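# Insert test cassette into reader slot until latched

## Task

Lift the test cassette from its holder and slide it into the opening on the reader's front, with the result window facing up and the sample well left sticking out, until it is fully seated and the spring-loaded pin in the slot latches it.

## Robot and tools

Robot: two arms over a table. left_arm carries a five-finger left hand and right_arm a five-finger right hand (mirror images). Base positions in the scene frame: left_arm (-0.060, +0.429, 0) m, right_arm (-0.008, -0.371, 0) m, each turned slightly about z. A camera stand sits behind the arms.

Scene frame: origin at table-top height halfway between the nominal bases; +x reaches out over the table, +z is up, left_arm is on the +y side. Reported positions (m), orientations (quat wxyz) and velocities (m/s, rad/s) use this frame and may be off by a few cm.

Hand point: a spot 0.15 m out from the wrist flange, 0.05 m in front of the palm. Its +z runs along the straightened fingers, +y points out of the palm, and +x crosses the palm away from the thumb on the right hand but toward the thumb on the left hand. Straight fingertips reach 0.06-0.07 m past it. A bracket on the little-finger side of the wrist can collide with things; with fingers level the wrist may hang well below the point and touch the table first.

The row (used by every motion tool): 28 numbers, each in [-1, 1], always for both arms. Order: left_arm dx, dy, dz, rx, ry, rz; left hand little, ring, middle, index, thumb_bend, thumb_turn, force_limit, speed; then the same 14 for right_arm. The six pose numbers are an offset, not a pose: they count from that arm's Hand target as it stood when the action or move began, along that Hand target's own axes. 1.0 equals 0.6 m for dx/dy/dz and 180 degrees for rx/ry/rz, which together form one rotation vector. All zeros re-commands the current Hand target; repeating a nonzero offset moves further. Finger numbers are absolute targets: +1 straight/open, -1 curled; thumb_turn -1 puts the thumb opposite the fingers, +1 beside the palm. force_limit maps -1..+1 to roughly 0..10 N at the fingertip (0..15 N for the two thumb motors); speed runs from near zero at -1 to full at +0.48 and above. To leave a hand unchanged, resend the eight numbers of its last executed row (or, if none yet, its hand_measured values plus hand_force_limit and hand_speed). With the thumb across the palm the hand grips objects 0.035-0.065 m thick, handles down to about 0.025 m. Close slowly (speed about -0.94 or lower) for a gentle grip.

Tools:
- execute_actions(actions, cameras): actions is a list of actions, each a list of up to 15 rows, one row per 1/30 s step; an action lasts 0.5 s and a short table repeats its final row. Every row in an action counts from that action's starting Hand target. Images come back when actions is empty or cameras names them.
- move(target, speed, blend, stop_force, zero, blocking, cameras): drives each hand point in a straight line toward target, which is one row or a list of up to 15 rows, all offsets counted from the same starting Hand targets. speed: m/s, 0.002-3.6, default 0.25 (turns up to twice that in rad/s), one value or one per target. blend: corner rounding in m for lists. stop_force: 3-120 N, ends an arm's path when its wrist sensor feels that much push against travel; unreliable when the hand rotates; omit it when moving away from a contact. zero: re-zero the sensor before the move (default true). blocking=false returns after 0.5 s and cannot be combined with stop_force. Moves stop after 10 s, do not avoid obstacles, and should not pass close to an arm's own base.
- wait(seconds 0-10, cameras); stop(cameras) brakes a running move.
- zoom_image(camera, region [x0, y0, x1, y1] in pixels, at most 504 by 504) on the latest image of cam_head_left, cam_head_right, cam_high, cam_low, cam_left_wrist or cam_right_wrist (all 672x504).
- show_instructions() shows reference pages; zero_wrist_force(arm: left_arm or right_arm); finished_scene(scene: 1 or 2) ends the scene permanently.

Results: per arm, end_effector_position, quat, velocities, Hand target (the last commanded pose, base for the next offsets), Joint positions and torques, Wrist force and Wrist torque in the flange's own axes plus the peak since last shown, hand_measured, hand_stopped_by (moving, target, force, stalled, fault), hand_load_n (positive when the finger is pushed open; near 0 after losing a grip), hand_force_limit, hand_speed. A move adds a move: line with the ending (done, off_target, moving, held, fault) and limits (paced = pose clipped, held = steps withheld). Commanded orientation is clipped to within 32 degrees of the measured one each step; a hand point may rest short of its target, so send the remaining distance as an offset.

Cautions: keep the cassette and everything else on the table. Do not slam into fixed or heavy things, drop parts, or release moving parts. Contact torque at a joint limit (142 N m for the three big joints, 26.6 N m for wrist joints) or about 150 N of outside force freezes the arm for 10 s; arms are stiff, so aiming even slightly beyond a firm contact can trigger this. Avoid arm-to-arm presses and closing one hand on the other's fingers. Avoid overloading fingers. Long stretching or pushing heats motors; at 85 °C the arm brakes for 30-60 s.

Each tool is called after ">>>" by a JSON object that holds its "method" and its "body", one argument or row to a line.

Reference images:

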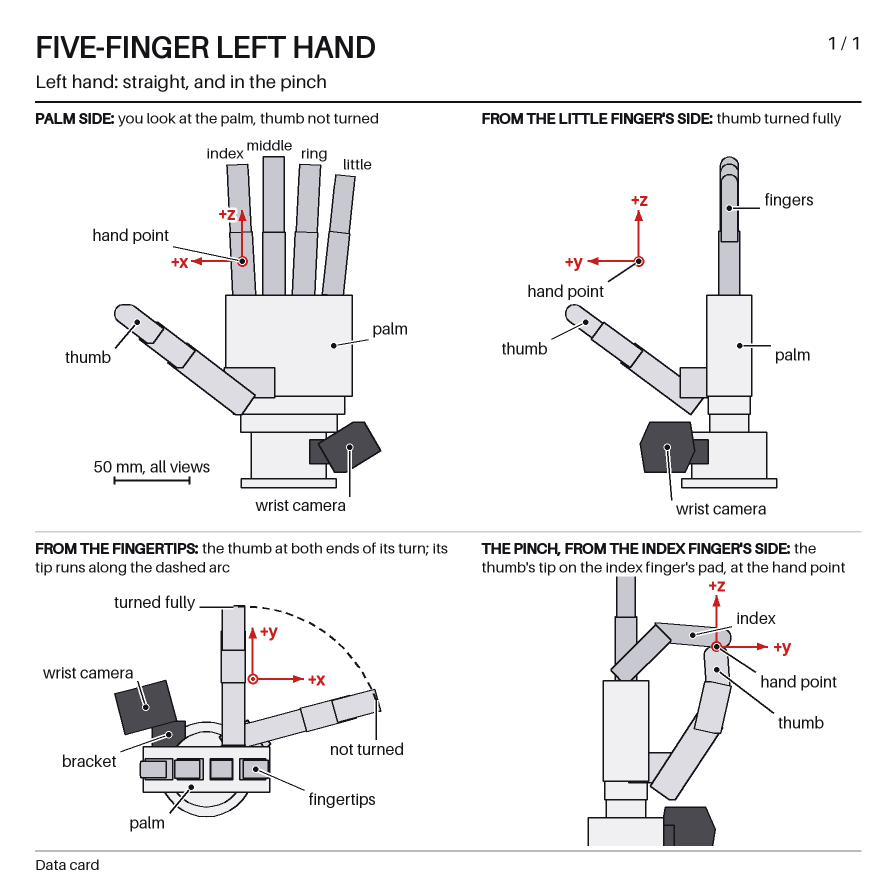

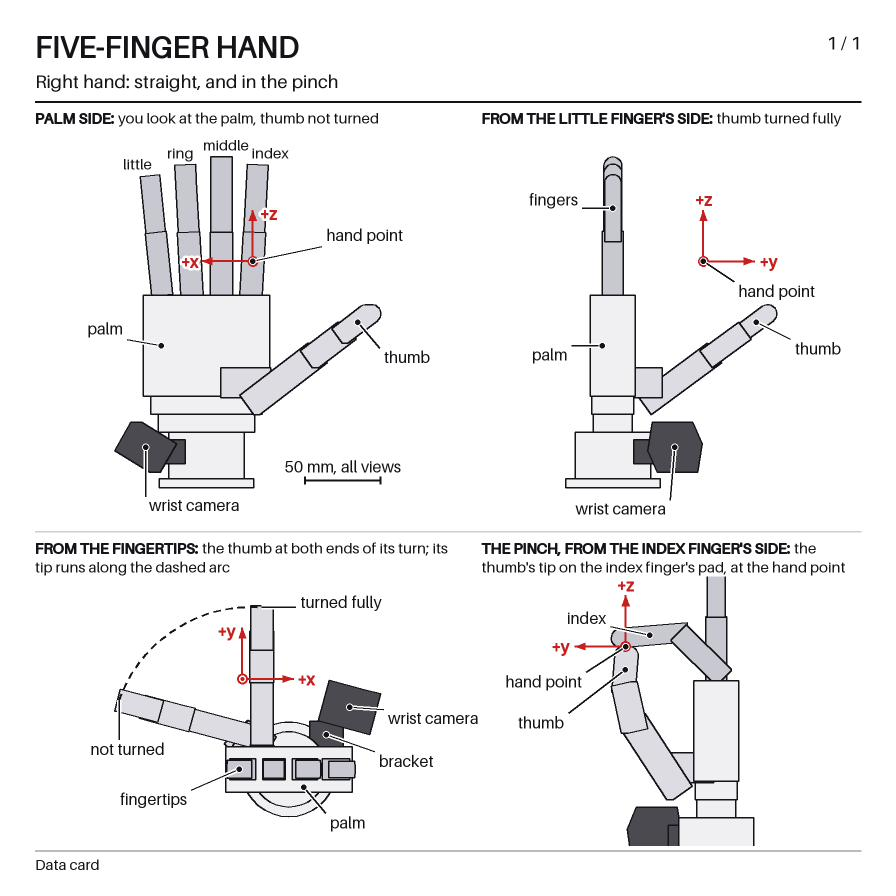

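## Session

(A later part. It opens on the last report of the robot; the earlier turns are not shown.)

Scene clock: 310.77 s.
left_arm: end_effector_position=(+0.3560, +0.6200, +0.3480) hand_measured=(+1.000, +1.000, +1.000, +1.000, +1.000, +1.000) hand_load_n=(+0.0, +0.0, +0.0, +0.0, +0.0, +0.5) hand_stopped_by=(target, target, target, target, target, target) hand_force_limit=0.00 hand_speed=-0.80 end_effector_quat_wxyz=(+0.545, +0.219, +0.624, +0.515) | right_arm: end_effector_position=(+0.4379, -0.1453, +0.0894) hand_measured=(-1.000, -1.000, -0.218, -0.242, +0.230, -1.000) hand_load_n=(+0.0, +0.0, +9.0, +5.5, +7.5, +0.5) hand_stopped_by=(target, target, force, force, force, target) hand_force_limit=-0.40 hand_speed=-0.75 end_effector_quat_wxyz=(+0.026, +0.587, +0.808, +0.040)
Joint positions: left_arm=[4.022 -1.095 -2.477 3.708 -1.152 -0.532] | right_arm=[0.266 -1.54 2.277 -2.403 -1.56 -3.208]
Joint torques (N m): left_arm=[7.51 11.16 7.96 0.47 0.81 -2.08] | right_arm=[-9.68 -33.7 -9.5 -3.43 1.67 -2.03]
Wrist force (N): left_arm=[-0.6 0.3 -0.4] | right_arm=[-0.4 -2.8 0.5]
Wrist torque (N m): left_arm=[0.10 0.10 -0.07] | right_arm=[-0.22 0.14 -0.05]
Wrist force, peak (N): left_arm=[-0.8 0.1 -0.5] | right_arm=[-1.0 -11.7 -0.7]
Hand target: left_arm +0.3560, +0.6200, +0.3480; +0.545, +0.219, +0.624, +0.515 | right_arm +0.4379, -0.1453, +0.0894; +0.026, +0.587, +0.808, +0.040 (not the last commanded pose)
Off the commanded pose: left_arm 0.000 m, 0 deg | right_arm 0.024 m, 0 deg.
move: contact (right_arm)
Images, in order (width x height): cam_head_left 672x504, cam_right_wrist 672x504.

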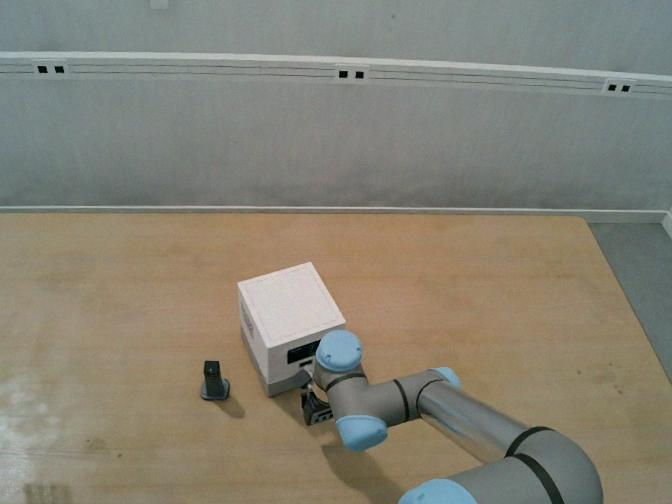

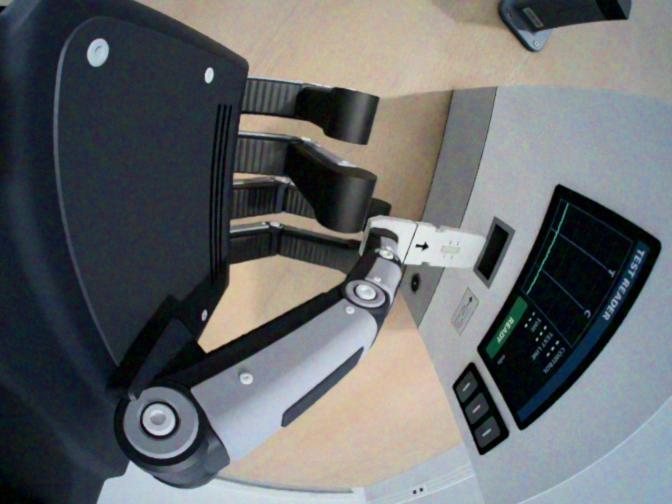

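>>> {"method": "move", "body": {
  "target": [
    [0,0,0,0,0,0,1,1,1,1,1,1,0,-0.8,-0.0016,-0.0248,-0.0024,0,0,0,-1,-1,-0.6,-0.6,0,-1,-0.4,-0.75],
    [0,0,0,0,0,0,1,1,1,1,1,1,0,-0.8,0.003,-0.0237,-0.0143,-0.0295,0,-0.0139,-1,-1,-0.6,-0.6,0,-1,-0.4,-0.75]
  ],
  "speed": 0.06,
  "cameras": ["cam_right_wrist","cam_head_left","cam_head_right"]
}}

>>> {"method": "zoom_image", "body": {
  "camera": "cam_right_wrist",
  "region": [400, 180, 520, 300]
}}

>>> {"method": "zoom_image", "body": {
  "camera": "cam_head_left",
  "region": [280, 340, 340, 400]
}}

Scene clock: 341.03 s.
left_arm: end_effector_position=(+0.3560, +0.6200, +0.3480) hand_measured=(+1.000, +1.000, +1.000, +1.000, +1.000, +1.000) hand_load_n=(+0.0, +0.0, +0.0, +0.0, +0.0, +0.0) hand_stopped_by=(target, target, target, target, target, target) hand_force_limit=0.00 hand_speed=-0.80 end_effector_quat_wxyz=(+0.545, +0.219, +0.624, +0.515) | right_arm: end_effector_position=(+0.4231, -0.1483, +0.0966) hand_measured=(-1.000, -1.000, -0.218, -0.242, +0.230, -1.000) hand_load_n=(+0.0, +0.0, +9.0, +5.5, +8.0, +0.5) hand_stopped_by=(target, target, force, force, force, target) hand_force_limit=-0.40 hand_speed=-0.75 end_effector_quat_wxyz=(+0.054, +0.567, +0.818, +0.076)
Joint positions: left_arm=[4.022 -1.095 -2.477 3.708 -1.152 -0.532] | right_arm=[0.255 -1.606 2.381 -2.532 -1.55 -3.261]
Joint torques (N m): left_arm=[7.82 11.74 7.37 0.46 0.87 -2.03] | right_arm=[-9.27 -29.82 -7.18 -4.35 2.3 -1.86]
Wrist force (N): left_arm=[-0.2 0.4 -0.1] | right_arm=[-0.4 -0.9 0.8]
Wrist torque (N m): left_arm=[0.09 0.05 -0.05] | right_arm=[-0.17 0.15 0.12]
Wrist force, peak (N): left_arm=[-0.7 0.5 -0.4] | right_arm=[-0.7 -3.1 0.5]
Hand target: left_arm +0.3560, +0.6200, +0.3480; +0.545, +0.219, +0.624, +0.515 | right_arm +0.4231, -0.1483, +0.0966; +0.054, +0.567, +0.818, +0.077
Off the commanded pose: left_arm 0.000 m, 0 deg | right_arm 0.000 m, 0 deg.
move: done
Images, in order (width x height): cam_head_left 672x504, cam_head_right 672x504, cam_right_wrist 672x504.

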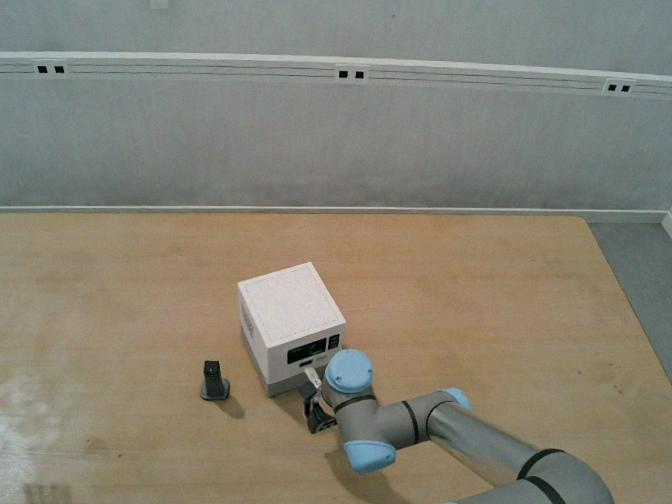

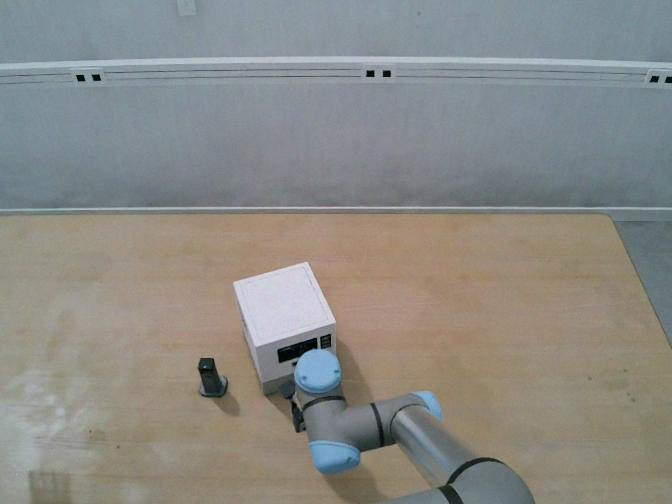

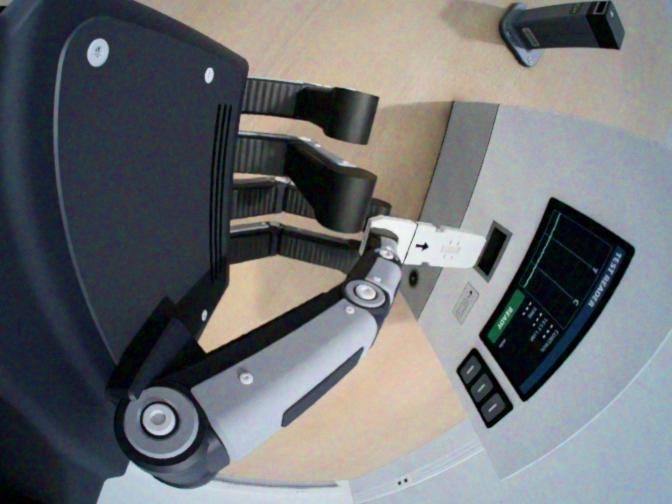

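Scaled by 4.200 from the camera's 672x504 image, which has a finer 960x720 frame.

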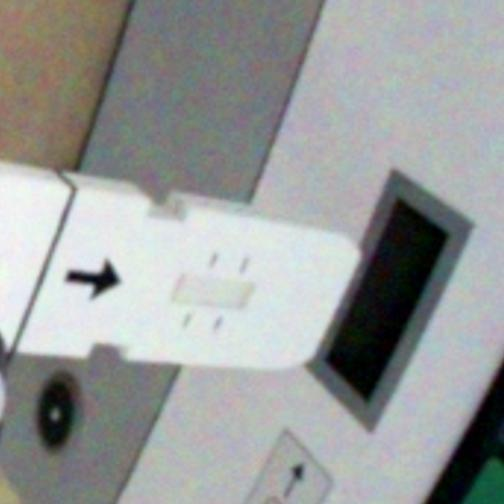

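Scaled by 8.400 from the camera's 672x504 image, which has a finer 960x720 frame.

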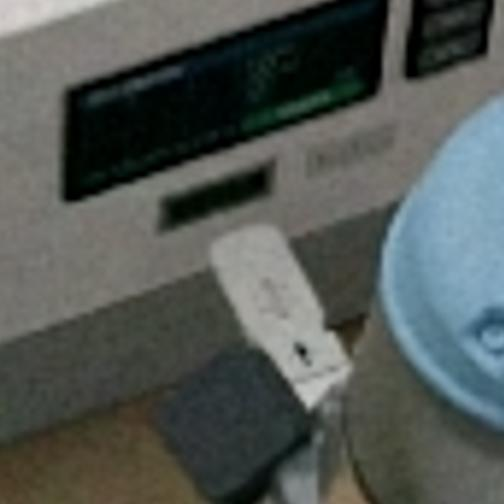

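>>> {"method": "move", "body": {
  "target": [0,0,0,0,0,0,1,1,1,1,1,1,0,-0.8,0.001,0.0427,0.0081,0,0,0,-1,-1,-0.6,-0.6,0,-1,-0.4,-0.75],
  "speed": 0.01,
  "stop_force": 3,
  "cameras": ["cam_right_wrist","cam_head_left"]
}}

>>> {"method": "zoom_image", "body": {
  "camera": "cam_right_wrist",
  "region": [400, 180, 520, 300]
}}

>>> {"method": "zoom_image", "body": {
  "camera": "cam_head_left",
  "region": [280, 340, 340, 400]
}}

Scene clock: 383.13 s.
left_arm: end_effector_position=(+0.3560, +0.6200, +0.3480) hand_measured=(+1.000, +1.000, +1.000, +1.000, +1.000, +1.000) hand_load_n=(+0.0, +0.0, +0.0, +0.0, +0.0, +0.0) hand_stopped_by=(target, target, target, target, target, target) hand_force_limit=0.00 hand_speed=-0.80 end_effector_quat_wxyz=(+0.545, +0.219, +0.624, +0.515) | right_arm: end_effector_position=(+0.4473, -0.1386, +0.0966) hand_measured=(-1.000, -1.000, -0.218, -0.242, +0.230, -1.000) hand_load_n=(+0.0, +0.0, +9.0, +5.0, +9.0, +0.5) hand_stopped_by=(target, target, force, force, force, target) hand_force_limit=-0.40 hand_speed=-0.75 end_effector_quat_wxyz=(+0.054, +0.567, +0.818, +0.077)
Joint positions: left_arm=[4.022 -1.095 -2.477 3.708 -1.152 -0.532] | right_arm=[0.265 -1.542 2.318 -2.533 -1.551 -3.252]
Joint torques (N m): left_arm=[7.03 11.37 8.36 0.45 0.82 -2.08] | right_arm=[8.69 -7.38 -31.21 -1.54 -2.12 1.85]
Wrist force (N): left_arm=[-0.6 0.1 0.1] | right_arm=[-0.6 -1.2 1.0]
Wrist torque (N m): left_arm=[0.04 0.12 -0.07] | right_arm=[-0.16 0.16 -0.03]
Wrist force, peak (N): left_arm=[-0.7 0.5 -0.2] | right_arm=[-0.6 -1.5 1.0]
Hand target: left_arm +0.3560, +0.6200, +0.3480; +0.545, +0.219, +0.624, +0.515 | right_arm +0.4473, -0.1386, +0.0966; +0.054, +0.567, +0.818, +0.077
Off the commanded pose: left_arm 0.000 m, 0 deg | right_arm 0.000 m, 0 deg.
move: done
Images, in order (width x height): cam_head_left 672x504, cam_right_wrist 672x504.

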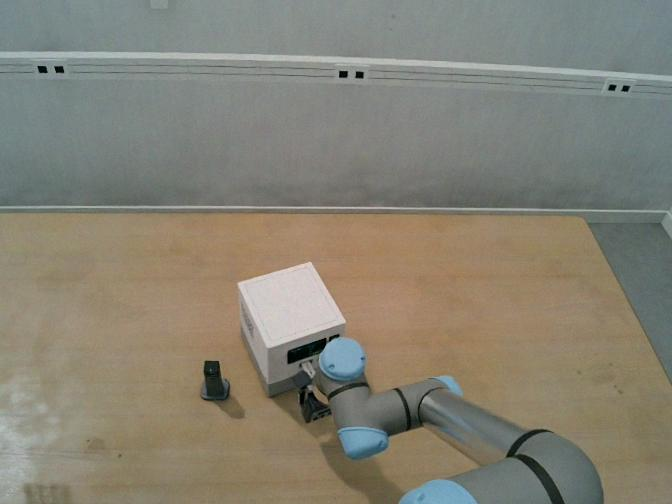

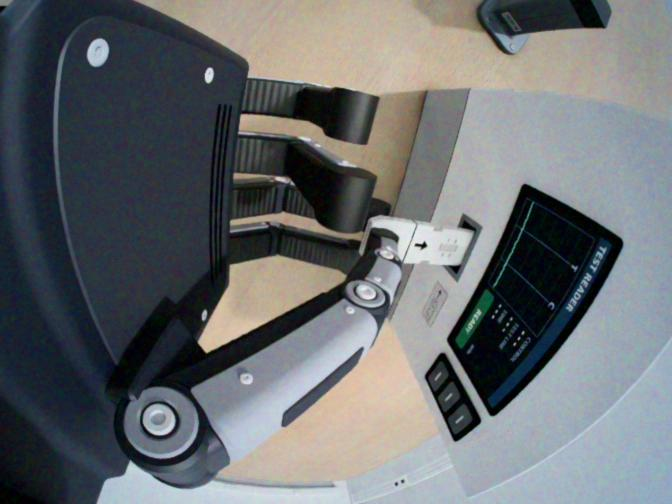

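Scaled by 4.200 from the camera's 672x504 image, which has a finer 960x720 frame.

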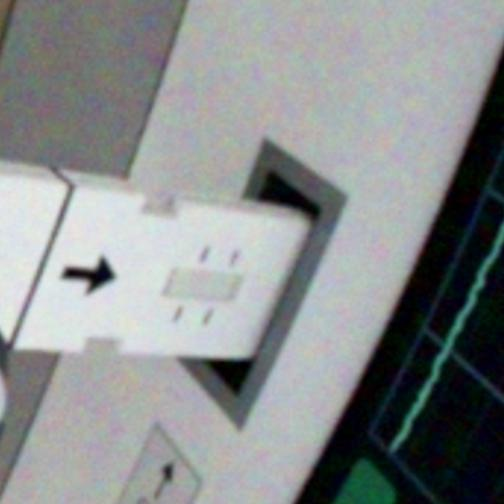

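Scaled by 8.400 from the camera's 672x504 image, which has a finer 960x720 frame.

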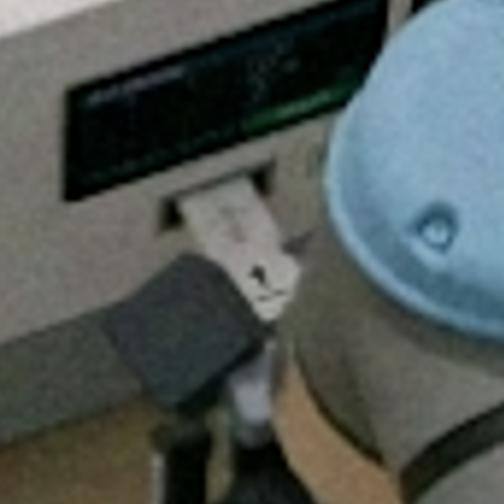

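>>> {"method": "move", "body": {
  "target": [0,0,0,0,0,0,1,1,1,1,1,1,0,-0.8,0.0005,0.0197,0.0038,0,0,0,-1,-1,-0.6,-0.6,0,-1,-0.4,-0.75],
  "speed": 0.012,
  "stop_force": 3,
  "cameras": ["cam_right_wrist","cam_head_left"]
}}

>>> {"method": "zoom_image", "body": {
  "camera": "cam_right_wrist",
  "region": [370, 180, 490, 300]
}}

Scene clock: 388.53 s.
left_arm: end_effector_position=(+0.3560, +0.6200, +0.3480) hand_measured=(+1.000, +1.000, +1.000, +1.000, +1.000, +1.000) hand_load_n=(+0.0, +0.0, +0.0, +0.0, +0.0, +0.0) hand_stopped_by=(target, target, target, target, target, target) hand_force_limit=0.00 hand_speed=-0.80 end_effector_quat_wxyz=(+0.545, +0.219, +0.624, +0.515) | right_arm: end_effector_position=(+0.4512, -0.1370, +0.0966) hand_measured=(-1.000, -1.000, -0.218, -0.242, +0.230, -1.000) hand_load_n=(+0.0, +0.0, +10.0, +4.5, +9.5, +0.5) hand_stopped_by=(target, target, force, force, force, target) hand_force_limit=-0.40 hand_speed=-0.75 end_effector_quat_wxyz=(+0.054, +0.567, +0.818, +0.077)
Joint positions: left_arm=[4.022 -1.095 -2.477 3.708 -1.152 -0.532] | right_arm=[0.266 -1.532 2.308 -2.533 -1.552 -3.251]
Joint torques (N m): left_arm=[7.04 10.93 8 0.43 0.98 -2.09] | right_arm=[-8.88 -33.51 -6.7 -3.8 0.89 -1.96]
Wrist force (N): left_arm=[-0.2 0.5 -0.1] | right_arm=[-0.4 1.5 1.8]
Wrist torque (N m): left_arm=[0.11 0.06 -0.06] | right_arm=[-0.09 0.11 0.03]
Wrist force, peak (N): left_arm=[-0.8 0.5 0.0] | right_arm=[-0.5 -5.3 0.4]
Hand target: left_arm +0.3560, +0.6200, +0.3480; +0.545, +0.219, +0.624, +0.515 | right_arm +0.4512, -0.1370, +0.0966; +0.054, +0.567, +0.818, +0.077 (not the last commanded pose)
Off the commanded pose: left_arm 0.000 m, 0 deg | right_arm 0.008 m, 0 deg.
move: contact (right_arm)
Images, in order (width x height): cam_head_left 672x504, cam_right_wrist 672x504.

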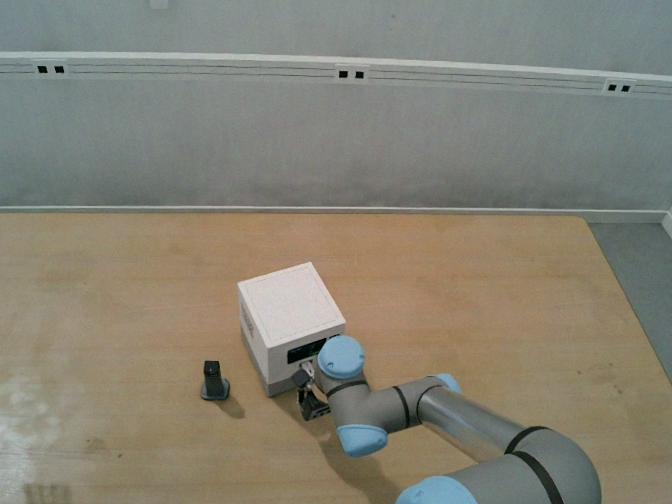

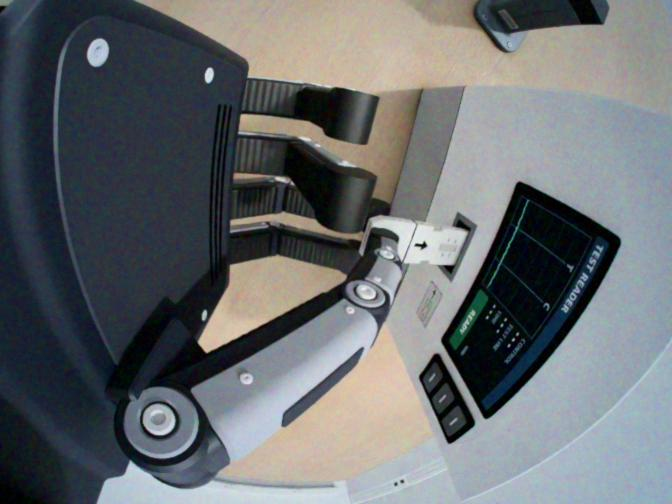

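Scaled by 4.200 from the camera's 672x504 image, which has a finer 960x720 frame.

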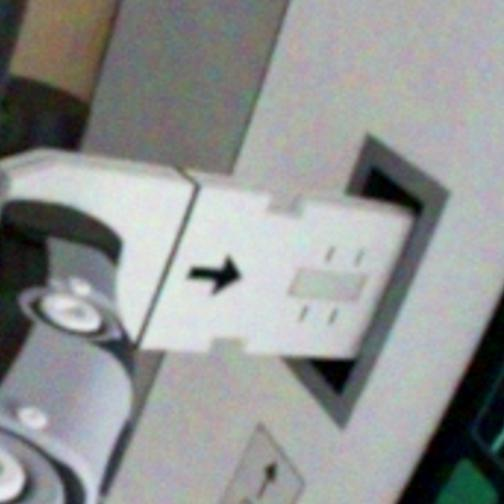

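>>> {"method": "move", "body": {
  "target": [
    [0,0,0,0,0,0,1,1,1,1,1,1,0,-0.8,-0.0001,-0.0033,-0.0006,0,0,0,-1,-1,-0.6,-0.6,0,-1,-0.4,-0.75],
    [0,0,0,0,0,0,1,1,1,1,1,1,0,-0.8,-0.0001,-0.0038,0.0019,0,0,0,-1,-1,-0.6,-0.6,0,-1,-0.4,-0.75]
  ],
  "speed": 0.02
}}

>>> {"method": "move", "body": {
  "target": [0,0,0,0,0,0,1,1,1,1,1,1,0,-0.8,0.0006,0.023,0.0044,0,0,0,-1,-1,-0.6,-0.6,0,-1,-0.4,-0.75],
  "speed": 0.01,
  "stop_force": 3,
  "cameras": ["cam_right_wrist","cam_head_left"]
}}

>>> {"method": "zoom_image", "body": {
  "camera": "cam_right_wrist",
  "region": [370, 180, 490, 300]
}}

>>> {"method": "zoom_image", "body": {
  "camera": "cam_head_left",
  "region": [280, 340, 340, 400]
}}

Scene clock: 398.33 s.
left_arm: end_effector_position=(+0.3560, +0.6200, +0.3480) hand_measured=(+1.000, +1.000, +1.000, +1.000, +1.000, +1.000) hand_load_n=(+0.0, +0.0, +0.0, +0.0, +0.0, +0.0) hand_stopped_by=(target, target, target, target, target, target) hand_force_limit=0.00 hand_speed=-0.80 end_effector_quat_wxyz=(+0.545, +0.219, +0.624, +0.515) | right_arm: end_effector_position=(+0.4493, -0.1378, +0.0952) hand_measured=(-1.000, -1.000, -0.218, -0.242, +0.230, -1.000) hand_load_n=(+0.0, +0.0, +9.0, +5.0, +8.5, +0.5) hand_stopped_by=(target, target, force, force, force, target) hand_force_limit=-0.40 hand_speed=-0.75 end_effector_quat_wxyz=(+0.054, +0.567, +0.818, +0.077)
Joint positions: left_arm=[4.022 -1.095 -2.477 3.708 -1.152 -0.532] | right_arm=[0.265 -1.534 2.314 -2.538 -1.552 -3.251]
Joint torques (N m): left_arm=[6.06 10.58 7.98 0.39 0.74 -1.88] | right_arm=[-9.41 -8.96 -7.97 -3.78 1.88 -2.17]
Wrist force (N): left_arm=[-0.6 0.2 -0.2] | right_arm=[-0.5 -0.8 0.9]
Wrist torque (N m): left_arm=[0.06 0.10 -0.07] | right_arm=[-0.16 0.15 0.12]
Wrist force, peak (N): left_arm=[-0.7 0.4 -0.4] | right_arm=[-0.4 1.7 2.0]
Hand target: left_arm +0.3560, +0.6200, +0.3480; +0.545, +0.219, +0.624, +0.515 | right_arm +0.4493, -0.1378, +0.0951; +0.054, +0.567, +0.818, +0.077
Off the commanded pose: left_arm 0.000 m, 0 deg | right_arm 0.000 m, 0 deg.
move: done

Scene clock: 399.73 s.
left_arm: end_effector_position=(+0.3560, +0.6200, +0.3480) hand_measured=(+1.000, +1.000, +1.000, +1.000, +1.000, +1.000) hand_load_n=(+0.0, +0.0, +0.0, +0.0, +0.0, +0.0) hand_stopped_by=(target, target, target, target, target, target) hand_force_limit=0.00 hand_speed=-0.80 end_effector_quat_wxyz=(+0.545, +0.219, +0.624, +0.515) | right_arm: end_effector_position=(+0.4517, -0.1368, +0.0951) hand_measured=(-1.000, -1.000, -0.218, -0.242, +0.230, -1.000) hand_load_n=(+0.0, +0.0, +9.5, +5.0, +8.5, +0.5) hand_stopped_by=(target, target, force, force, force, target) hand_force_limit=-0.40 hand_speed=-0.75 end_effector_quat_wxyz=(+0.054, +0.567, +0.818, +0.077)
Joint positions: left_arm=[4.022 -1.095 -2.477 3.708 -1.152 -0.532] | right_arm=[0.266 -1.528 2.308 -2.538 -1.552 -3.25]
Joint torques (N m): left_arm=[5.81 11.22 8.28 0.41 0.81 -1.94] | right_arm=[-9.56 -32.47 -6.96 -3.85 1.8 -1.98]
Wrist force (N): left_arm=[-0.3 0.2 0.0] | right_arm=[-0.5 0.5 1.2]
Wrist torque (N m): left_arm=[0.07 0.08 -0.06] | right_arm=[-0.11 0.15 0.01]
Wrist force, peak (N): left_arm=[-0.8 0.2 -0.5] | right_arm=[-0.4 -3.8 0.4]
Hand target: left_arm +0.3560, +0.6200, +0.3480; +0.545, +0.219, +0.624, +0.515 | right_arm +0.4517, -0.1368, +0.0951; +0.054, +0.567, +0.818, +0.077 (not the last commanded pose)
Off the commanded pose: left_arm 0.000 m, 0 deg | right_arm 0.011 m, 0 deg.
move: contact (right_arm)
Images, in order (width x height): cam_head_left 672x504, cam_right_wrist 672x504.

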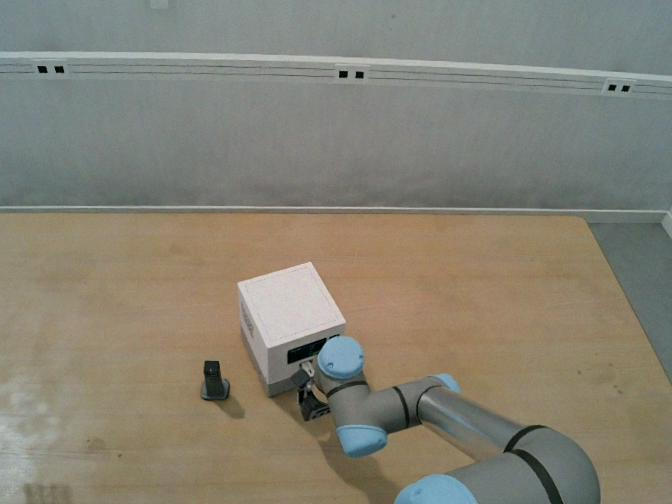

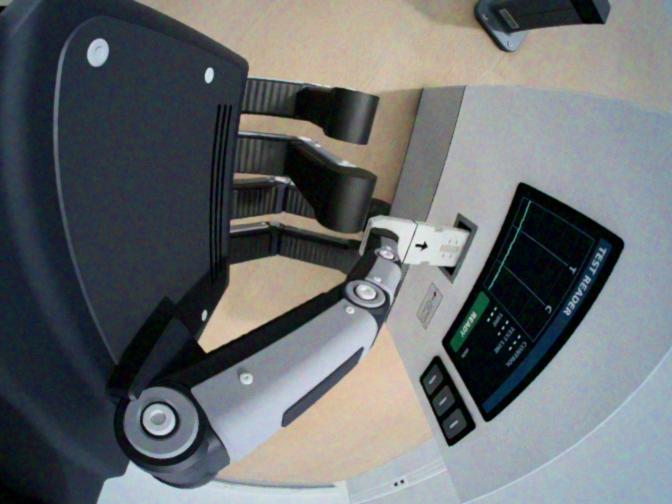

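Scaled by 4.200 from the camera's 672x504 image, which has a finer 960x720 frame.

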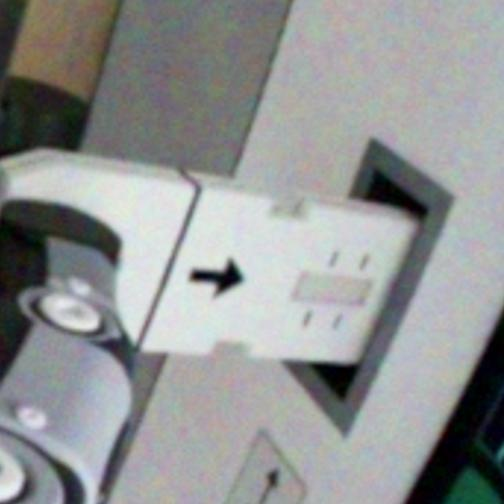

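Scaled by 8.400 from the camera's 672x504 image, which has a finer 960x720 frame.

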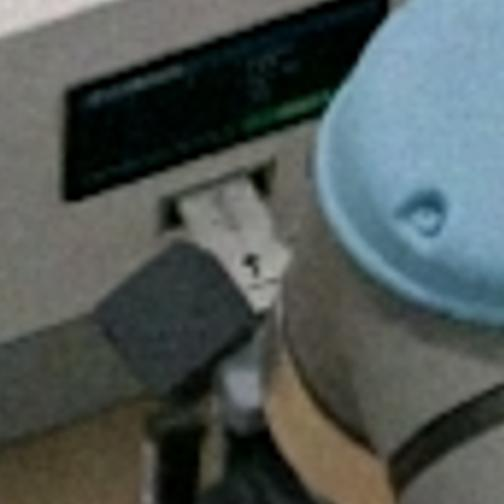

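>>> {"method": "move", "body": {
  "target": [
    [0,0,0,0,0,0,1,1,1,1,1,1,0,-0.8,-0.0001,-0.0033,-0.0006,0,0,0,-1,-1,-0.6,-0.6,0,-1,-0.4,-0.75],
    [0,0,0,0,0,0,1,1,1,1,1,1,0,-0.8,-0.0017,-0.0033,-0.0006,0,0,0,-1,-1,-0.6,-0.6,0,-1,-0.4,-0.75]
  ],
  "speed": 0.02
}}

>>> {"method": "move", "body": {
  "target": [0,0,0,0,0,0,1,1,1,1,1,1,0,-0.8,0.0006,0.023,0.0044,0,0,0,-1,-1,-0.6,-0.6,0,-1,-0.4,-0.75],
  "speed": 0.008,
  "stop_force": 4,
  "cameras": ["cam_right_wrist","cam_head_left"]
}}

>>> {"method": "zoom_image", "body": {
  "camera": "cam_right_wrist",
  "region": [370, 180, 490, 300]
}}

Scene clock: 407.93 s.
left_arm: end_effector_position=(+0.3560, +0.6200, +0.3480) hand_measured=(+1.000, +1.000, +1.000, +1.000, +1.000, +1.000) hand_load_n=(+0.0, +0.0, +0.0, +0.0, +0.0, +0.0) hand_stopped_by=(target, target, target, target, target, target) hand_force_limit=0.00 hand_speed=-0.80 end_effector_quat_wxyz=(+0.545, +0.219, +0.624, +0.515) | right_arm: end_effector_position=(+0.4502, -0.1383, +0.0950) hand_measured=(-1.000, -1.000, -0.218, -0.242, +0.230, -1.000) hand_load_n=(+0.0, +0.0, +9.0, +5.5, +8.5, +0.5) hand_stopped_by=(target, target, force, force, force, target) hand_force_limit=-0.40 hand_speed=-0.75 end_effector_quat_wxyz=(+0.054, +0.567, +0.818, +0.077)
Joint positions: left_arm=[4.022 -1.095 -2.477 3.708 -1.152 -0.532] | right_arm=[0.263 -1.533 2.314 -2.538 -1.551 -3.253]
Joint torques (N m): left_arm=[6.56 10.72 8.91 0.33 0.8 -2.01] | right_arm=[-9.63 -33.65 -7.37 -4.16 2.37 -1.77]
Wrist force (N): left_arm=[-0.5 0.1 -0.2] | right_arm=[-0.2 -1.1 0.9]
Wrist torque (N m): left_arm=[0.06 0.10 -0.06] | right_arm=[-0.19 0.14 0.11]
Wrist force, peak (N): left_arm=[-0.7 0.5 -0.3] | right_arm=[-0.6 0.4 1.6]
Hand target: left_arm +0.3560, +0.6200, +0.3480; +0.545, +0.219, +0.624, +0.515 | right_arm +0.4502, -0.1385, +0.0950; +0.054, +0.567, +0.818, +0.077
Off the commanded pose: left_arm 0.000 m, 0 deg | right_arm 0.000 m, 0 deg.
move: done

Scene clock: 409.50 s.
left_arm: end_effector_position=(+0.3560, +0.6200, +0.3480) hand_measured=(+1.000, +1.000, +1.000, +1.000, +1.000, +1.000) hand_load_n=(+0.0, +0.0, +0.0, +0.0, +0.0, +0.0) hand_stopped_by=(target, target, target, target, target, target) hand_force_limit=0.00 hand_speed=-0.80 end_effector_quat_wxyz=(+0.545, +0.219, +0.624, +0.515) | right_arm: end_effector_position=(+0.4537, -0.1370, +0.0950) hand_measured=(-1.000, -1.000, -0.218, -0.242, +0.230, -1.000) hand_load_n=(+0.5, +0.0, +9.5, +5.0, +9.0, +0.0) hand_stopped_by=(target, target, force, force, force, target) hand_force_limit=-0.40 hand_speed=-0.75 end_effector_quat_wxyz=(+0.054, +0.567, +0.818, +0.077)
Joint positions: left_arm=[4.022 -1.095 -2.477 3.708 -1.152 -0.532] | right_arm=[0.264 -1.524 2.304 -2.538 -1.551 -3.252]
Joint torques (N m): left_arm=[6.15 10.1 7.93 0.4 0.69 -1.95] | right_arm=[-9.29 -33.76 -7.23 -3.66 1.63 -1.83]
Wrist force (N): left_arm=[-0.2 0.2 -0.3] | right_arm=[0.0 1.4 1.9]
Wrist torque (N m): left_arm=[0.08 0.06 -0.06] | right_arm=[-0.13 0.14 -0.03]
Wrist force, peak (N): left_arm=[-0.6 0.4 -0.5] | right_arm=[-0.1 -5.3 0.5]
Hand target: left_arm +0.3560, +0.6200, +0.3480; +0.545, +0.219, +0.624, +0.515 | right_arm +0.4537, -0.1370, +0.0950; +0.054, +0.567, +0.818, +0.077 (not the last commanded pose)
Off the commanded pose: left_arm 0.000 m, 0 deg | right_arm 0.010 m, 0 deg.
move: contact (right_arm)
Images, in order (width x height): cam_head_left 672x504, cam_right_wrist 672x504.

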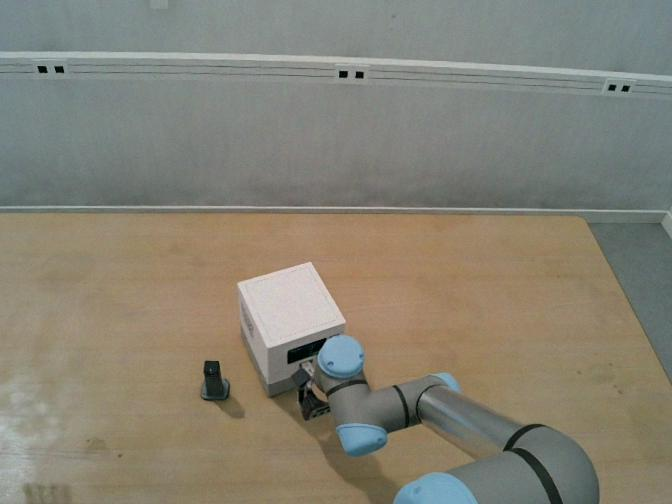

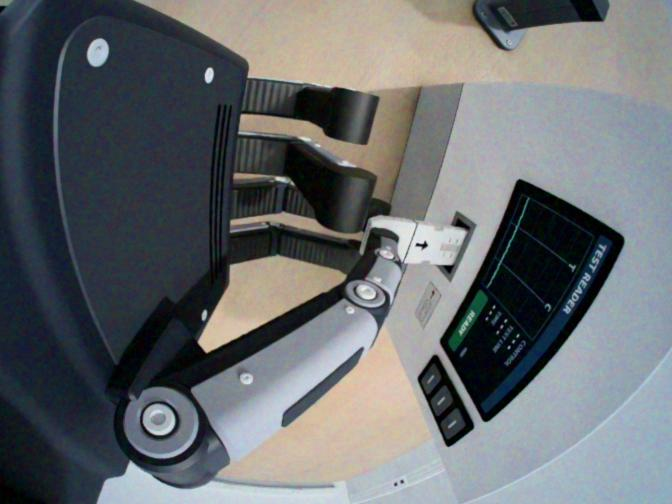

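Scaled by 4.200 from the camera's 672x504 image, which has a finer 960x720 frame.

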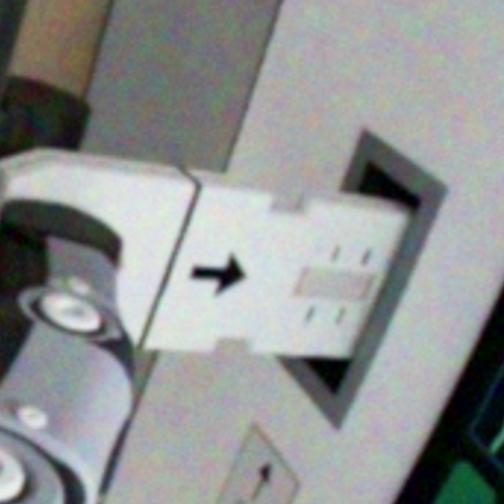

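>>> {"method": "move", "body": {
  "target": [0,0,0,0,0,0,1,1,1,1,1,1,0,-0.8,0.0001,0.0025,0.0005,0,0,0,-1,-1,-0.6,-0.6,0,-1,-0.4,-0.75],
  "speed": 0.005
}}

>>> {"method": "zoom_image", "body": {
  "camera": "cam_head_left",
  "region": [290, 350, 320, 380]
}}

Scene clock: 432.33 s.
left_arm: end_effector_position=(+0.3560, +0.6200, +0.3480) hand_measured=(+1.000, +1.000, +1.000, +1.000, +1.000, +1.000) hand_load_n=(+0.0, +0.0, +0.0, +0.0, +0.0, +0.0) hand_stopped_by=(target, target, target, target, target, target) hand_force_limit=0.00 hand_speed=-0.80 end_effector_quat_wxyz=(+0.545, +0.219, +0.624, +0.515) | right_arm: end_effector_position=(+0.4550, -0.1365, +0.0950) hand_measured=(-1.000, -1.000, -0.218, -0.242, +0.230, -1.000) hand_load_n=(+0.0, +0.0, +9.5, +5.0, +7.5, +0.0) hand_stopped_by=(target, target, force, force, force, target) hand_force_limit=-0.40 hand_speed=-0.75 end_effector_quat_wxyz=(+0.054, +0.567, +0.818, +0.077)
Joint positions: left_arm=[4.022 -1.095 -2.477 3.708 -1.152 -0.532] | right_arm=[0.265 -1.52 2.301 -2.538 -1.551 -3.252]
Joint torques (N m): left_arm=[5.39 10.56 7.86 0.41 0.68 -2.01] | right_arm=[7.9 -10.62 -35.7 -2.86 -1.44 1.79]
Wrist force (N): left_arm=[-0.3 0.4 -0.3] | right_arm=[0.0 -8.3 0.1]
Wrist torque (N m): left_arm=[0.10 0.07 -0.06] | right_arm=[-0.31 0.15 -0.19]
Wrist force, peak (N): left_arm=[-0.8 0.3 -0.2] | right_arm=[0.0 -8.3 0.1]
Hand target: left_arm +0.3560, +0.6200, +0.3480; +0.545, +0.219, +0.624, +0.515 | right_arm +0.4551, -0.1365, +0.0950; +0.054, +0.567, +0.818, +0.077
Off the commanded pose: left_arm 0.000 m, 0 deg | right_arm 0.000 m, 0 deg.
move: done

Scaled by 16.800 from the camera's 672x504 image, which has a finer 960x720 frame.
This view is cut from an older image: the scene may have changed since it was taken.

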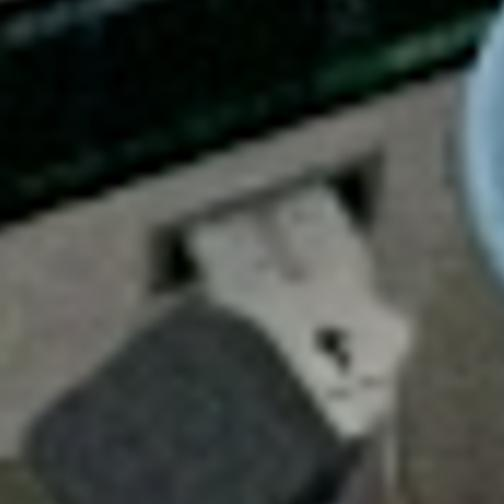

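>>> {"method": "wait", "body": {
  "seconds": 0.1,
  "cameras": ["cam_right_wrist","cam_head_left","cam_head_right"]
}}

>>> {"method": "zoom_image", "body": {
  "camera": "cam_right_wrist",
  "region": [430, 190, 500, 260]
}}

>>> {"method": "zoom_image", "body": {
  "camera": "cam_right_wrist",
  "region": [400, 210, 490, 290]
}}

>>> {"method": "zoom_image", "body": {
  "camera": "cam_head_left",
  "region": [290, 350, 320, 380]
}}

>>> {"method": "zoom_image", "body": {
  "camera": "cam_head_right",
  "region": [275, 345, 325, 395]
}}

Scene clock: 440.70 s.
left_arm: end_effector_position=(+0.3560, +0.6200, +0.3480) hand_measured=(+1.000, +1.000, +1.000, +1.000, +1.000, +1.000) hand_load_n=(+0.0, +0.0, +0.0, +0.0, +0.0, +0.0) hand_stopped_by=(target, target, target, target, target, target) hand_force_limit=0.00 hand_speed=-0.80 end_effector_quat_wxyz=(+0.545, +0.219, +0.624, +0.515) | right_arm: end_effector_position=(+0.4551, -0.1365, +0.0950) hand_measured=(-1.000, -1.000, -0.218, -0.242, +0.230, -1.000) hand_load_n=(+0.0, +0.0, +10.0, +5.0, +7.5, +0.0) hand_stopped_by=(target, target, force, force, force, target) hand_force_limit=-0.40 hand_speed=-0.75 end_effector_quat_wxyz=(+0.054, +0.567, +0.818, +0.077)
Joint positions: left_arm=[4.022 -1.095 -2.477 3.708 -1.152 -0.532] | right_arm=[0.265 -1.52 2.3 -2.538 -1.551 -3.252]
Joint torques (N m): left_arm=[4.96 10.94 8.17 0.48 0.79 -1.97] | right_arm=[8.18 -9.42 -35.07 -3.57 -1.92 1.72]
Wrist force (N): left_arm=[-0.5 0.2 -0.3] | right_arm=[0.1 -8.8 0.3]
Wrist torque (N m): left_arm=[0.08 0.10 -0.07] | right_arm=[-0.35 0.12 -0.19]
Wrist force, peak (N): left_arm=[-0.9 0.3 -0.1] | right_arm=[0.0 -8.9 0.0]
Hand target: left_arm +0.3560, +0.6200, +0.3480; +0.545, +0.219, +0.624, +0.515 | right_arm +0.4551, -0.1365, +0.0950; +0.054, +0.567, +0.818, +0.077
Off the commanded pose: left_arm 0.000 m, 0 deg | right_arm 0.000 m, 0 deg.
wait: 0.10 s; at rest from the start
Images, in order (width x height): cam_head_left 672x504, cam_head_right 672x504, cam_right_wrist 672x504.

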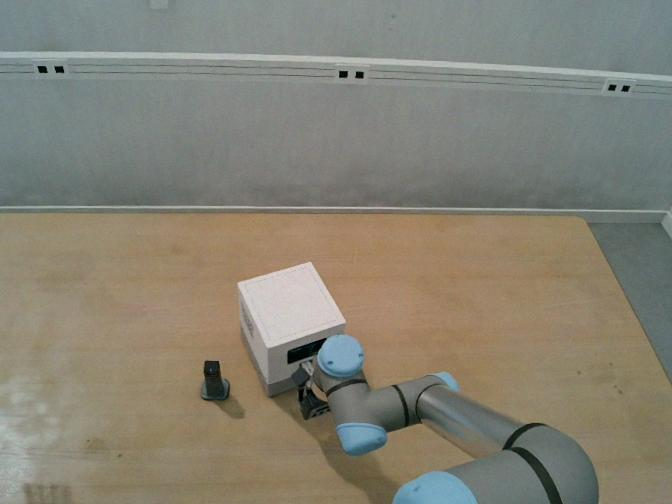

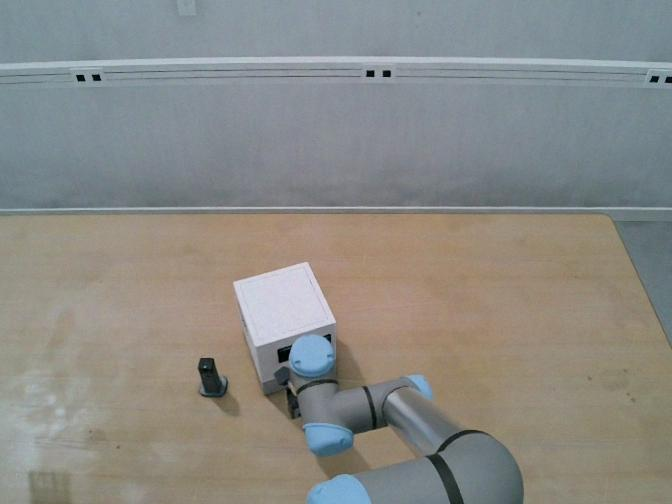

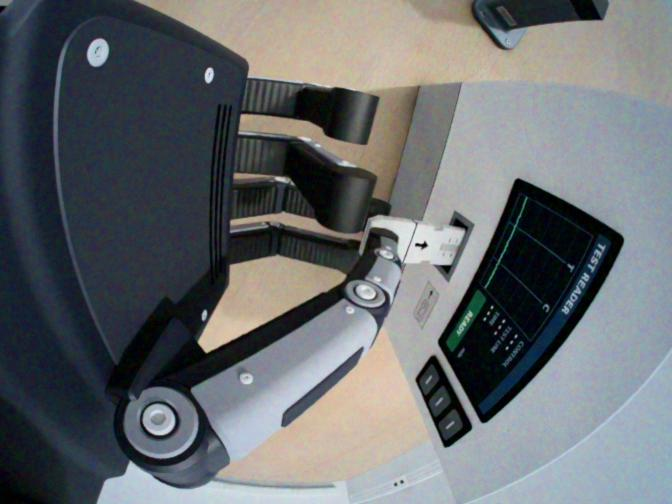

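Scaled by 7.200 from the camera's 672x504 image, which has a finer 960x720 frame.

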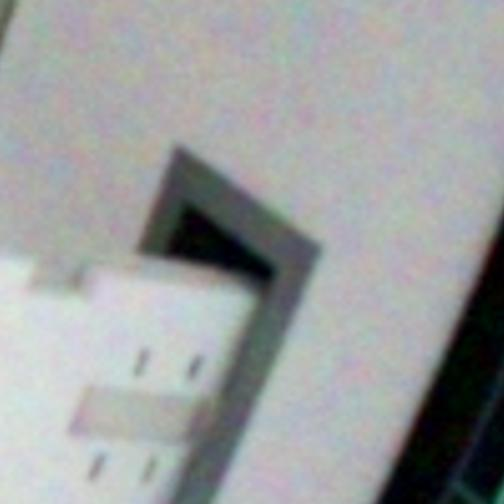

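Scaled by 5.600 from the camera's 672x504 image, which has a finer 960x720 frame.

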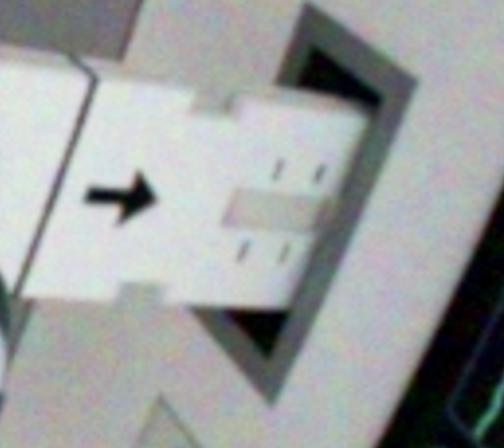

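Scaled by 16.800 from the camera's 672x504 image, which has a finer 960x720 frame.

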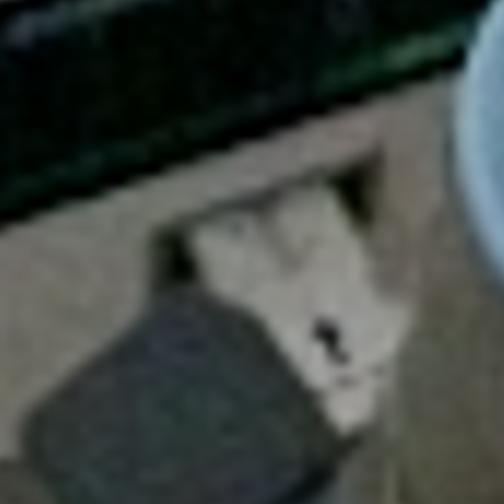

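Scaled by 10.080 from the camera's 672x504 image, which has a finer 960x720 frame.

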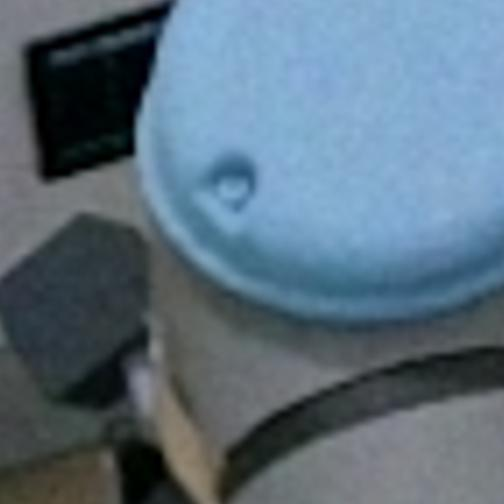

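>>> {"method": "move", "body": {
  "target": [0,0,0,0,0,0,1,1,1,1,1,1,0,-0.8,0,-0.0008,-0.0002,0,0,0,-1,-1,-0.6,-0.6,0,-1,-0.4,-0.75],
  "speed": 0.005
}}

>>> {"method": "move", "body": {
  "target": [0,0,0,0,0,0,1,1,1,1,1,1,0,-0.8,0,-0.0003,0.0016,0,0,0,-1,-1,-0.6,-0.6,0,-1,-0.4,-0.75],
  "speed": 0.005
}}

>>> {"method": "move", "body": {
  "target": [0,0,0,0,0,0,1,1,1,1,1,1,0,-0.8,0,-0.0003,0.0016,0,0,0,-1,-1,-0.6,-0.6,0,-1,-0.4,-0.75],
  "speed": 0.005
}}

Scene clock: 453.70 s.
left_arm: end_effector_position=(+0.3560, +0.6200, +0.3480) hand_measured=(+1.000, +1.000, +1.000, +1.000, +1.000, +1.000) hand_load_n=(+0.0, +0.0, +0.0, +0.0, +0.0, +0.0) hand_stopped_by=(target, target, target, target, target, target) hand_force_limit=0.00 hand_speed=-0.80 end_effector_quat_wxyz=(+0.545, +0.219, +0.624, +0.515) | right_arm: end_effector_position=(+0.4547, -0.1366, +0.0951) hand_measured=(-1.000, -1.000, -0.218, -0.242, +0.230, -1.000) hand_load_n=(+0.0, +0.0, +10.0, +4.5, +9.5, +0.0) hand_stopped_by=(target, target, force, force, force, target) hand_force_limit=-0.40 hand_speed=-0.75 end_effector_quat_wxyz=(+0.054, +0.567, +0.818, +0.077)
Joint positions: left_arm=[4.022 -1.095 -2.477 3.708 -1.152 -0.532] | right_arm=[0.265 -1.521 2.302 -2.538 -1.551 -3.252]
Joint torques (N m): left_arm=[5.12 10.72 8.02 0.65 0.62 -1.81] | right_arm=[-7.21 -33.76 -5.73 -3.47 -1.13 -1.82]
Wrist force (N): left_arm=[-0.2 0.1 -0.1] | right_arm=[-0.3 3.6 3.0]
Wrist torque (N m): left_arm=[0.05 0.06 -0.04] | right_arm=[-0.06 0.12 0.02]
Wrist force, peak (N): left_arm=[-0.7 0.3 -0.4] | right_arm=[0.2 -8.9 0.3]
Hand target: left_arm +0.3560, +0.6200, +0.3480; +0.545, +0.219, +0.624, +0.515 | right_arm +0.4547, -0.1366, +0.0951; +0.054, +0.567, +0.818, +0.077
Off the commanded pose: left_arm 0.000 m, 0 deg | right_arm 0.000 m, 0 deg.
move: done

Scene clock: 454.40 s.
left_arm: end_effector_position=(+0.3560, +0.6200, +0.3480) hand_measured=(+1.000, +1.000, +1.000, +1.000, +1.000, +1.000) hand_load_n=(+0.0, +0.0, +0.0, +0.0, +0.0, +0.0) hand_stopped_by=(target, target, target, target, target, target) hand_force_limit=0.00 hand_speed=-0.80 end_effector_quat_wxyz=(+0.545, +0.219, +0.624, +0.515) | right_arm: end_effector_position=(+0.4546, -0.1366, +0.0941) hand_measured=(-1.000, -1.000, -0.218, -0.242, +0.230, -1.000) hand_load_n=(+0.0, +0.0, +9.0, +5.5, +8.5, +0.5) hand_stopped_by=(target, target, force, force, force, target) hand_force_limit=-0.40 hand_speed=-0.75 end_effector_quat_wxyz=(+0.054, +0.567, +0.818, +0.077)
Joint positions: left_arm=[4.022 -1.095 -2.477 3.708 -1.152 -0.532] | right_arm=[0.265 -1.519 2.303 -2.541 -1.551 -3.252]
Joint torques (N m): left_arm=[4.48 10.48 8.5 0.54 0.76 -1.91] | right_arm=[-8.95 -8.45 -7.46 -3.91 0.26 -1.88]
Wrist force (N): left_arm=[-0.2 0.0 -0.4] | right_arm=[-0.2 1.4 1.6]
Wrist torque (N m): left_arm=[0.06 0.05 -0.05] | right_arm=[-0.10 0.13 0.00]
Wrist force, peak (N): left_arm=[-0.7 0.2 -0.2] | right_arm=[-0.3 4.6 3.3]
Hand target: left_arm +0.3560, +0.6200, +0.3480; +0.545, +0.219, +0.624, +0.515 | right_arm +0.4547, -0.1366, +0.0941; +0.054, +0.567, +0.818, +0.077
Off the commanded pose: left_arm 0.000 m, 0 deg | right_arm 0.000 m, 0 deg.
move: done

Scene clock: 455.10 s.
left_arm: end_effector_position=(+0.3560, +0.6200, +0.3480) hand_measured=(+1.000, +1.000, +1.000, +1.000, +1.000, +1.000) hand_load_n=(+0.0, +0.0, +0.0, +0.0, +0.0, +0.0) hand_stopped_by=(target, target, target, target, target, target) hand_force_limit=0.00 hand_speed=-0.80 end_effector_quat_wxyz=(+0.545, +0.219, +0.624, +0.515) | right_arm: end_effector_position=(+0.4547, -0.1366, +0.0932) hand_measured=(-1.000, -1.000, -0.218, -0.242, +0.230, -1.000) hand_load_n=(+0.0, +0.0, +9.0, +5.5, +8.0, +0.5) hand_stopped_by=(target, target, force, force, force, target) hand_force_limit=-0.40 hand_speed=-0.75 end_effector_quat_wxyz=(+0.054, +0.567, +0.818, +0.077)
Joint positions: left_arm=[4.022 -1.095 -2.477 3.708 -1.152 -0.532] | right_arm=[0.265 -1.517 2.304 -2.544 -1.551 -3.252]
Joint torques (N m): left_arm=[4.87 11.31 7.94 0.56 0.76 -1.82] | right_arm=[-10.34 -9.21 -7.06 -3.95 1.47 -1.96]
Wrist force (N): left_arm=[-0.8 0.5 -0.2] | right_arm=[-0.4 -0.2 0.7]
Wrist torque (N m): left_arm=[0.12 0.14 -0.09] | right_arm=[-0.12 0.16 -0.02]
Wrist force, peak (N): left_arm=[-0.8 0.5 -0.2] | right_arm=[-0.3 0.9 1.6]
Hand target: left_arm +0.3560, +0.6200, +0.3480; +0.545, +0.219, +0.624, +0.515 | right_arm +0.4547, -0.1366, +0.0931; +0.054, +0.567, +0.818, +0.077
Off the commanded pose: left_arm 0.000 m, 0 deg | right_arm 0.000 m, 0 deg.
move: done


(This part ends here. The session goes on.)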